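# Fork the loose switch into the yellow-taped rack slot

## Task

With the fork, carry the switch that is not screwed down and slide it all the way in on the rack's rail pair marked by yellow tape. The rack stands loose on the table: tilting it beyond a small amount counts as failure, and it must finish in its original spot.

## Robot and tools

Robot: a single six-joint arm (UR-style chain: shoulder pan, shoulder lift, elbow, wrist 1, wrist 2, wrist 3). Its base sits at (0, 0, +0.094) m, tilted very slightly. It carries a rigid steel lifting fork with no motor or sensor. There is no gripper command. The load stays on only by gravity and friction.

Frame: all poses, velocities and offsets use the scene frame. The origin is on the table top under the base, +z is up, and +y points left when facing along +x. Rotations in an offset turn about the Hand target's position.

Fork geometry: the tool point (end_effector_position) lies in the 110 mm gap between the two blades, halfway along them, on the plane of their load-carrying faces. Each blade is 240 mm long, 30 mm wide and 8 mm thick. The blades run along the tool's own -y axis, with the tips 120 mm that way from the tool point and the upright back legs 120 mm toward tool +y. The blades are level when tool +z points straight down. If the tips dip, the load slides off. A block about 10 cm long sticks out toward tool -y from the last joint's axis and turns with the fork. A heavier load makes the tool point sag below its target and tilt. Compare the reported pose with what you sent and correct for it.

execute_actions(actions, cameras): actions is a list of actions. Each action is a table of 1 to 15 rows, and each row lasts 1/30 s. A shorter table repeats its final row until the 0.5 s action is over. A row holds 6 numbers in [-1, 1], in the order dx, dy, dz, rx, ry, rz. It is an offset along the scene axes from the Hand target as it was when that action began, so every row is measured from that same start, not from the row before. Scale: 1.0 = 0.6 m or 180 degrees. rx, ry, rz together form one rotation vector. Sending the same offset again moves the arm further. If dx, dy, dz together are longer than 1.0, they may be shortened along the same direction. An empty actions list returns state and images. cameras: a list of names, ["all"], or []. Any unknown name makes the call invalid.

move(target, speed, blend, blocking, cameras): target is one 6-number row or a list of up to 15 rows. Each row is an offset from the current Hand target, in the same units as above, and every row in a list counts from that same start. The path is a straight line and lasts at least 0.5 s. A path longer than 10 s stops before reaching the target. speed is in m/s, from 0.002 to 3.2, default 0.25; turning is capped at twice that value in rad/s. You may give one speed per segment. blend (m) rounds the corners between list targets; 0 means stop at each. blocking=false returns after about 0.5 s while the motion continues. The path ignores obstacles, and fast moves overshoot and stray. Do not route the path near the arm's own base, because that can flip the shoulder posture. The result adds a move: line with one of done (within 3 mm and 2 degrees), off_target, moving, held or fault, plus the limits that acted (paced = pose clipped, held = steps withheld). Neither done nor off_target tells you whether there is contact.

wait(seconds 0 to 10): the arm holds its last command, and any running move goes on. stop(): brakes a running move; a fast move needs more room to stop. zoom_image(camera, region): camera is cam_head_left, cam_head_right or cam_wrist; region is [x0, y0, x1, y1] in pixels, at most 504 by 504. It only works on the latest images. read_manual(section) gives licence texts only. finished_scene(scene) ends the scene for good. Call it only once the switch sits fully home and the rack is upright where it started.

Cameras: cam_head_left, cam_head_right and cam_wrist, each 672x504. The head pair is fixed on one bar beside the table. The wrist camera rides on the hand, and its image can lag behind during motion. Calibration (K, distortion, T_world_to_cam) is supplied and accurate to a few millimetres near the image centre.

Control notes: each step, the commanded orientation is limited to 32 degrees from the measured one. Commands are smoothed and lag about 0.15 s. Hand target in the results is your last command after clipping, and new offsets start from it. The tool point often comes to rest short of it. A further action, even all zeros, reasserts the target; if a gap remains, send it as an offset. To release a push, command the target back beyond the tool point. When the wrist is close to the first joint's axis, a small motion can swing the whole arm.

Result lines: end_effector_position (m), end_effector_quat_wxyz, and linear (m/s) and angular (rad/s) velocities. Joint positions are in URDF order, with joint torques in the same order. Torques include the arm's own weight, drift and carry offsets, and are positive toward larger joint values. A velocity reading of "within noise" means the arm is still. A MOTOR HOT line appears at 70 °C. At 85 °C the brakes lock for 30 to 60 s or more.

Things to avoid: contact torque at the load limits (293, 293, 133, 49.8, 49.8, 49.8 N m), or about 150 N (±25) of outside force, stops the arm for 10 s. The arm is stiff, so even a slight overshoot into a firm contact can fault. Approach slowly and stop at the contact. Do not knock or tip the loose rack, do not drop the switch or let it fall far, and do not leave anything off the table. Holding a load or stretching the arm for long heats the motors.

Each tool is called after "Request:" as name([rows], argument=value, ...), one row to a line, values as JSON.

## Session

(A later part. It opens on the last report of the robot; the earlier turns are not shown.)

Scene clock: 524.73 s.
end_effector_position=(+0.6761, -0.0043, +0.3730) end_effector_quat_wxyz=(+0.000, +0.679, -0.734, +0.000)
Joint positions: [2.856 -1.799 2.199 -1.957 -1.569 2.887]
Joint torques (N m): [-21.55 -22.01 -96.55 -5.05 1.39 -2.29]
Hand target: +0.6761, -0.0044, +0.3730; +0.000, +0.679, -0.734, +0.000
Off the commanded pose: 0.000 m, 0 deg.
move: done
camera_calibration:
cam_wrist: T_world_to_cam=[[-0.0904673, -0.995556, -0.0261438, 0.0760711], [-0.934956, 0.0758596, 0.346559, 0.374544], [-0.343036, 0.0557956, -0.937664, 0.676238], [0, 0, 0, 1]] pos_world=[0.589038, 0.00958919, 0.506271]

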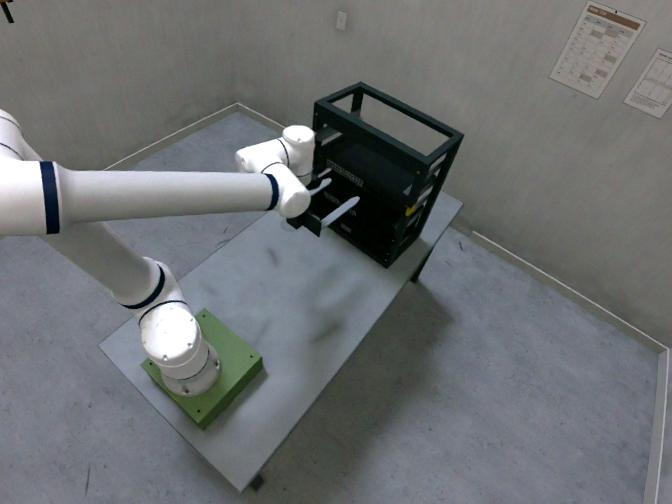

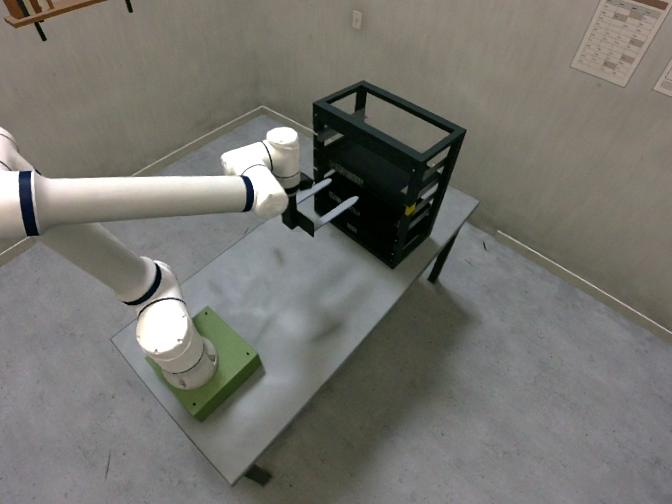

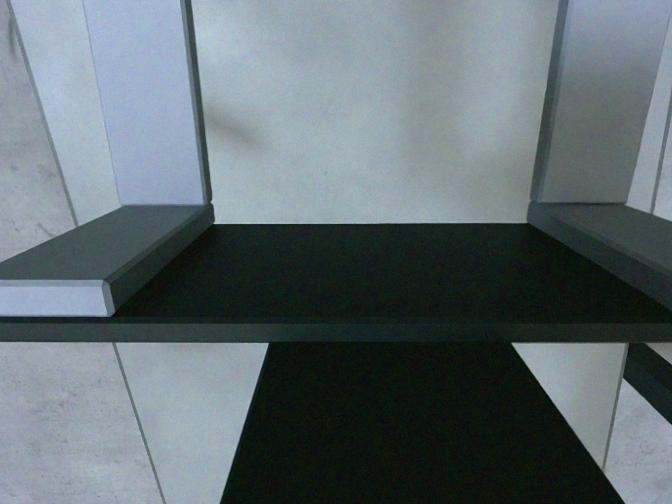

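Request:
move(target=[0.0914, -0.0070, 0, 0, 0, 0], speed=0.1, cameras=["cam_head_left", "cam_head_right"])

Request:
zoom_image(camera="cam_head_left", region=[300, 130, 420, 250])

Request:
move(target=[0.01333, -0.00103, 0, 0, 0, 0], speed=0.02)

Request:
move(target=[0.00499, -0.00038, 0, 0, 0, 0], speed=0.01)

Scene clock: 530.80 s.
end_effector_position=(+0.7308, -0.0086, +0.3730) end_effector_quat_wxyz=(+0.000, +0.679, -0.734, +0.000)
Joint positions: [2.881 -1.695 2.118 -1.979 -1.569 2.912]
Joint torques (N m): [9.26 -31.33 -95.29 -10.6 -0.34 3.29]
Hand target: +0.7310, -0.0086, +0.3730; +0.000, +0.679, -0.734, +0.000
Off the commanded pose: 0.000 m, 0 deg.
move: done
Images, in order (width x height): cam_head_left 672x504, cam_head_right 672x504.

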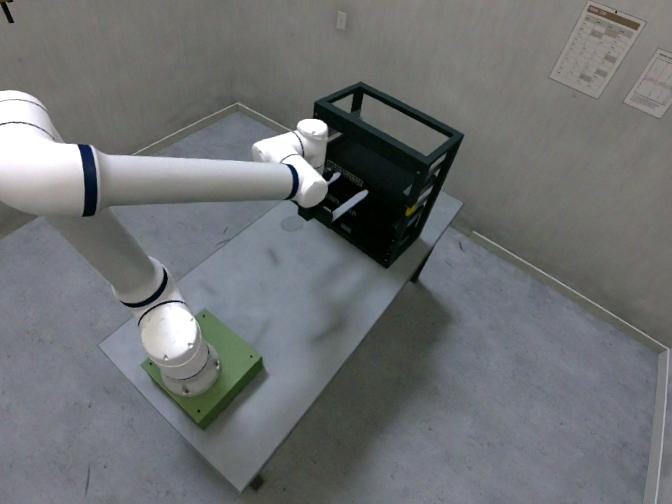

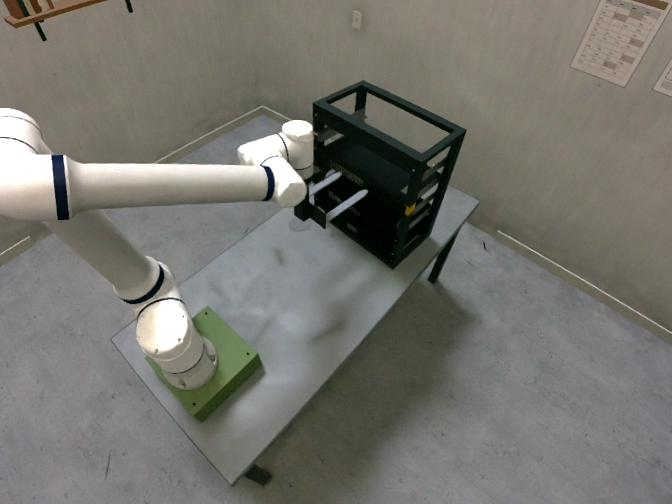

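Scaled by 4.200.

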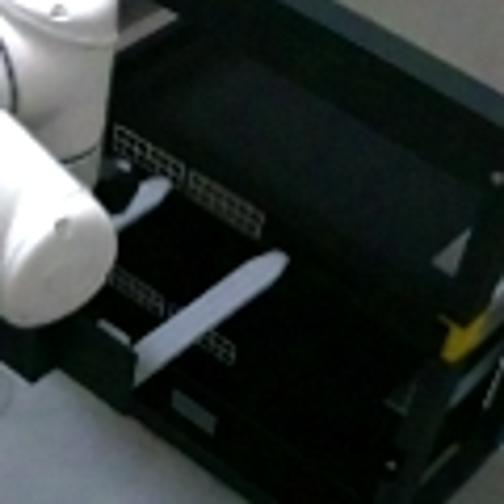

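Scene clock: 531.57 s.
end_effector_position=(+0.7388, -0.0092, +0.3730) end_effector_quat_wxyz=(+0.000, +0.679, -0.734, +0.000)
Joint positions: [2.884 -1.681 2.106 -1.981 -1.569 2.915]
Joint torques (N m): [8.88 -33.38 -95.04 -10.27 0.22 3.64]
Hand target: +0.7390, -0.0092, +0.3730; +0.000, +0.679, -0.734, +0.000
Off the commanded pose: 0.000 m, 0 deg.
move: done

Scene clock: 532.27 s.
end_effector_position=(+0.7418, -0.0094, +0.3730) end_effector_quat_wxyz=(+0.000, +0.679, -0.734, +0.000)
Joint positions: [2.885 -1.675 2.101 -1.982 -1.569 2.916]
Joint torques (N m): [10.83 -36.6 -96.1 -10.31 1.89 3.21]
Hand target: +0.7420, -0.0094, +0.3730; +0.000, +0.679, -0.734, +0.000
Off the commanded pose: 0.000 m, 0 deg.
move: done

Request:
move(target=[0.00665, -0.00051, 0, 0, 0, 0], speed=0.01)

Request:
move(target=[0.00665, -0.00051, 0, 0, 0, 0], speed=0.01, cameras=["cam_head_left", "cam_head_right", "cam_wrist"])

Request:
zoom_image(camera="cam_head_left", region=[300, 130, 420, 250])

Request:
zoom_image(camera="cam_head_right", region=[300, 130, 420, 250])

Scene clock: 544.27 s.
end_effector_position=(+0.7457, -0.0097, +0.3729) end_effector_quat_wxyz=(+0.000, +0.679, -0.734, +0.000)
Joint positions: [2.887 -1.668 2.095 -1.983 -1.569 2.918]
Joint torques (N m): [3.51 -33.99 -109.6 -15.65 2.15 5.63]
Hand target: +0.7460, -0.0098, +0.3730; +0.000, +0.679, -0.734, +0.000
Off the commanded pose: 0.000 m, 0 deg.
move: done

Scene clock: 544.97 s.
end_effector_position=(+0.7498, -0.0101, +0.3730) end_effector_quat_wxyz=(+0.000, +0.679, -0.734, +0.000)
Joint positions: [2.888 -1.661 2.089 -1.984 -1.569 2.919]
Joint torques (N m): [9.22 -36.18 -109.63 -16.62 2.18 3.05]
Hand target: +0.7499, -0.0101, +0.3730; +0.000, +0.679, -0.734, +0.000
Off the commanded pose: 0.000 m, 0 deg.
move: done
camera_calibration:
cam_wrist: T_world_to_cam=[[-0.0904164, -0.995558, -0.0262509, 0.0770843], [-0.934884, 0.0757623, 0.346773, 0.443728], [-0.343243, 0.0558955, -0.937582, 0.701933], [0, 0, 0, 1]] pos_world=[0.662738, 0.00388908, 0.506271]

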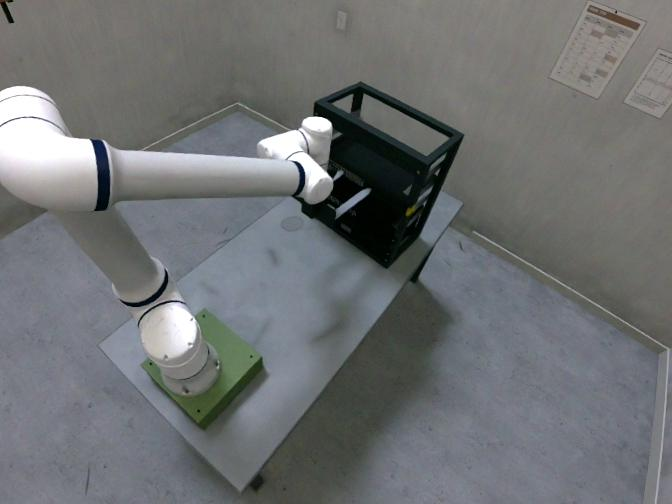

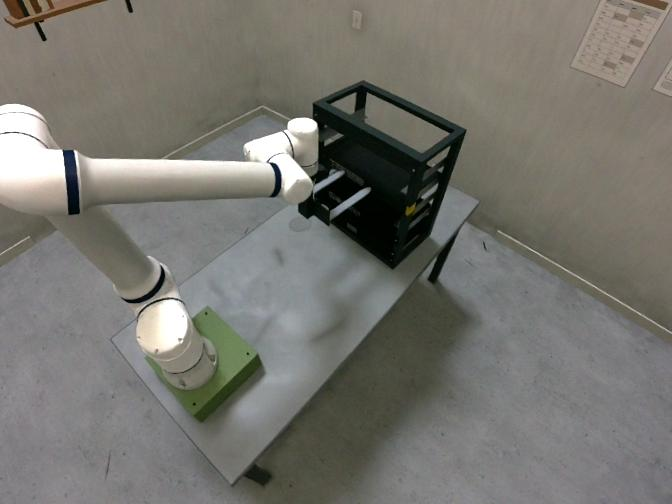

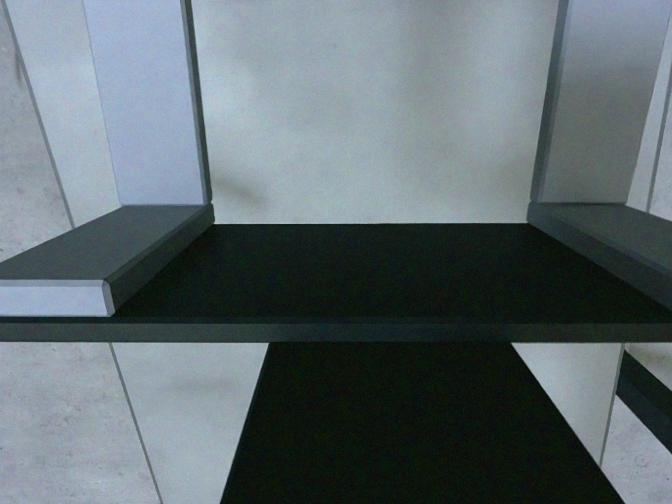

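Scaled by 4.200.

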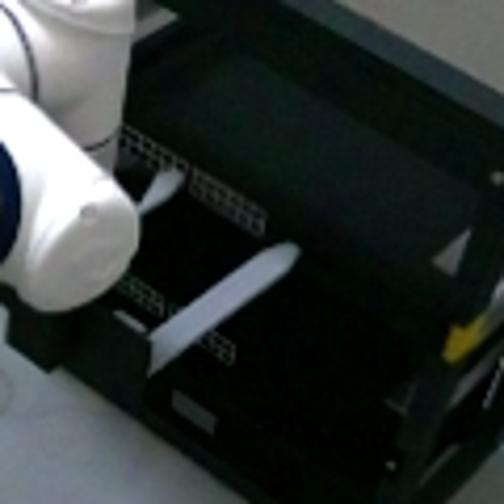

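Scaled by 4.200.

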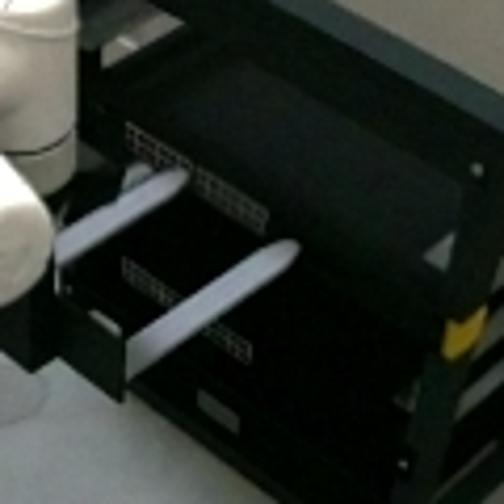

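Request:
move(target=[0.0025, -0.00019, 0, 0, 0, 0], speed=0.01)

Request:
move(target=[0.0017, -0.00013, 0, 0, 0, 0], speed=0.01)

Scene clock: 549.87 s.
end_effector_position=(+0.7513, -0.0102, +0.3730) end_effector_quat_wxyz=(+0.000, +0.679, -0.734, +0.000)
Joint positions: [2.889 -1.658 2.086 -1.984 -1.569 2.92]
Joint torques (N m): [9.85 -24.11 -114.88 -17.46 2.47 3.91]
Hand target: +0.7514, -0.0102, +0.3730; +0.000, +0.679, -0.734, +0.000
Off the commanded pose: 0.000 m, 0 deg.
move: done

Scene clock: 550.57 s.
end_effector_position=(+0.7524, -0.0102, +0.3730) end_effector_quat_wxyz=(+0.000, +0.679, -0.734, +0.000)
Joint positions: [2.889 -1.656 2.084 -1.984 -1.569 2.92]
Joint torques (N m): [5.56 -20.78 -122.37 -21.95 2.78 6.72]
Hand target: +0.7525, -0.0102, +0.3730; +0.000, +0.679, -0.734, +0.000
Off the commanded pose: 0.000 m, 0 deg.
move: done

Request:
move(target=[0.0012, -0.0001, 0, 0, 0, 0], speed=0.01)

Scene clock: 555.03 s.
end_effector_position=(+0.7531, -0.0103, +0.3729) end_effector_quat_wxyz=(+0.000, +0.679, -0.734, +0.000)
Joint positions: [2.89 -1.655 2.083 -1.984 -1.569 2.921]
Joint torques (N m): [2.6 -9.15 -142.79 -31.34 4.29 9.89]
Hand target: +0.7532, -0.0103, +0.3730; +0.000, +0.679, -0.734, +0.000
Off the commanded pose: 0.000 m, 0 deg.
move: done

Request:
move([
  [-0.01, 0.00077, 0, 0, 0, 0],
  [-0.2, 0.0154, 0, 0, 0, 0],
], speed=[0.03, 0.2], blend=0.005, cameras=[])

Scene clock: 558.40 s.
end_effector_position=(+0.6333, -0.0011, +0.3729) end_effector_quat_wxyz=(+0.000, +0.679, -0.734, +0.000)
Joint positions: [2.833 -1.886 2.258 -1.928 -1.569 2.864]
Joint torques (N m): [-21.34 -41.31 -73.16 -5.22 2.17 -2.28]
Hand target: +0.6332, -0.0011, +0.3730; +0.000, +0.679, -0.734, +0.000
Off the commanded pose: 0.000 m, 0 deg.
move: done; blend cut to 0.003 m at target 1
No camera images: "cameras" was empty.

Request:
move(target=[0.2013, 0.5118, 0.235, -0.1420, -0.3965, -0.1441], speed=0.4, cameras=["all"])

Request:
zoom_image(camera="cam_wrist", region=[300, 60, 400, 170])

Request:
zoom_image(camera="cam_head_left", region=[290, 80, 470, 280])

Scene clock: 564.20 s.
end_effector_position=(+0.7539, +0.3060, +0.5140) end_effector_quat_wxyz=(+0.281, -0.367, +0.703, -0.540)
Joint positions: [3.711 -1.068 2.067 -3.55 -2.63 3.668]
Joint torques (N m): [9.55 -76.94 -65 -8.99 -6.21 -2.1]
Hand target: +0.7540, +0.3060, +0.5140; +0.281, -0.367, +0.703, -0.540
Off the commanded pose: 0.000 m, 0 deg.
move: done
camera_calibration:
cam_wrist: T_world_to_cam=[[-0.554251, -0.83214, -0.0186948, 0.691639], [-0.471995, 0.332716, -0.816407, 0.544987], [0.685585, -0.44367, -0.577174, 0.00983305], [0, 0, 0, 1]] pos_world=[0.633831, 0.398578, 0.463537]

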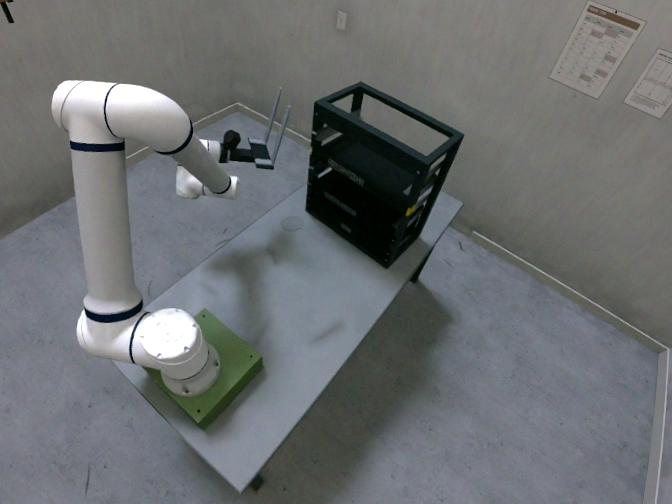

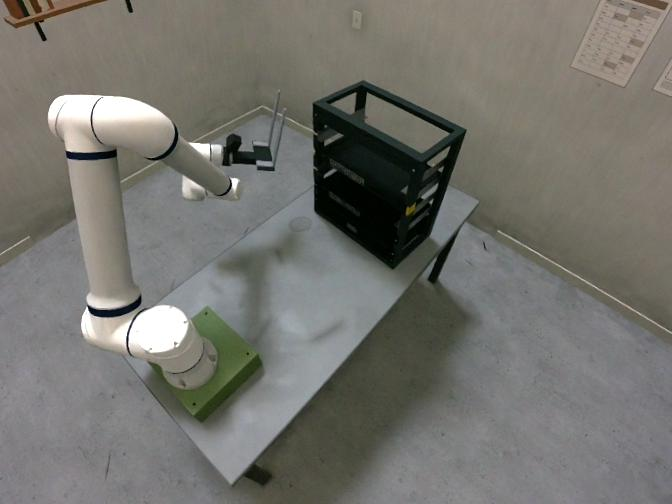

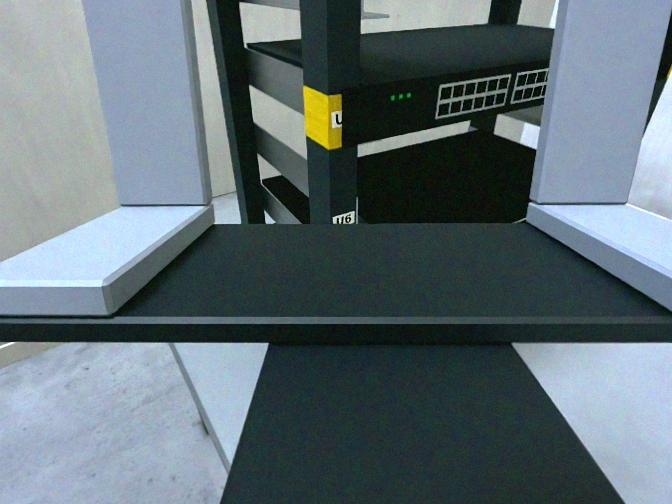

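Scaled by 4.582.

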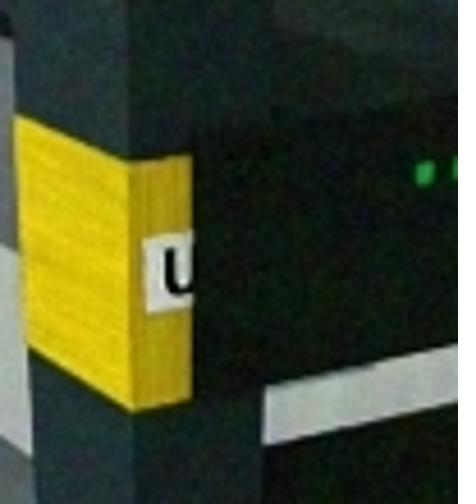

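Scaled by 2.520.

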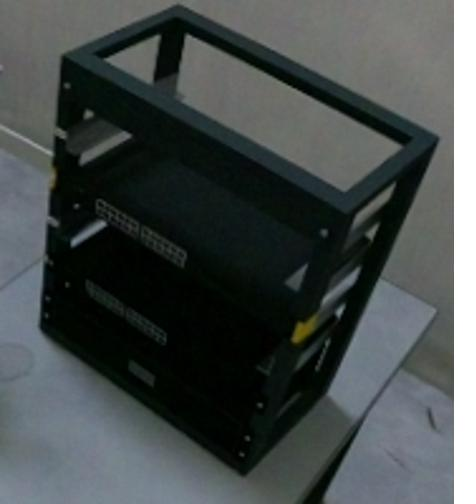

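Request:
finished_scene(scene=1)

The scene is finished: the task was done.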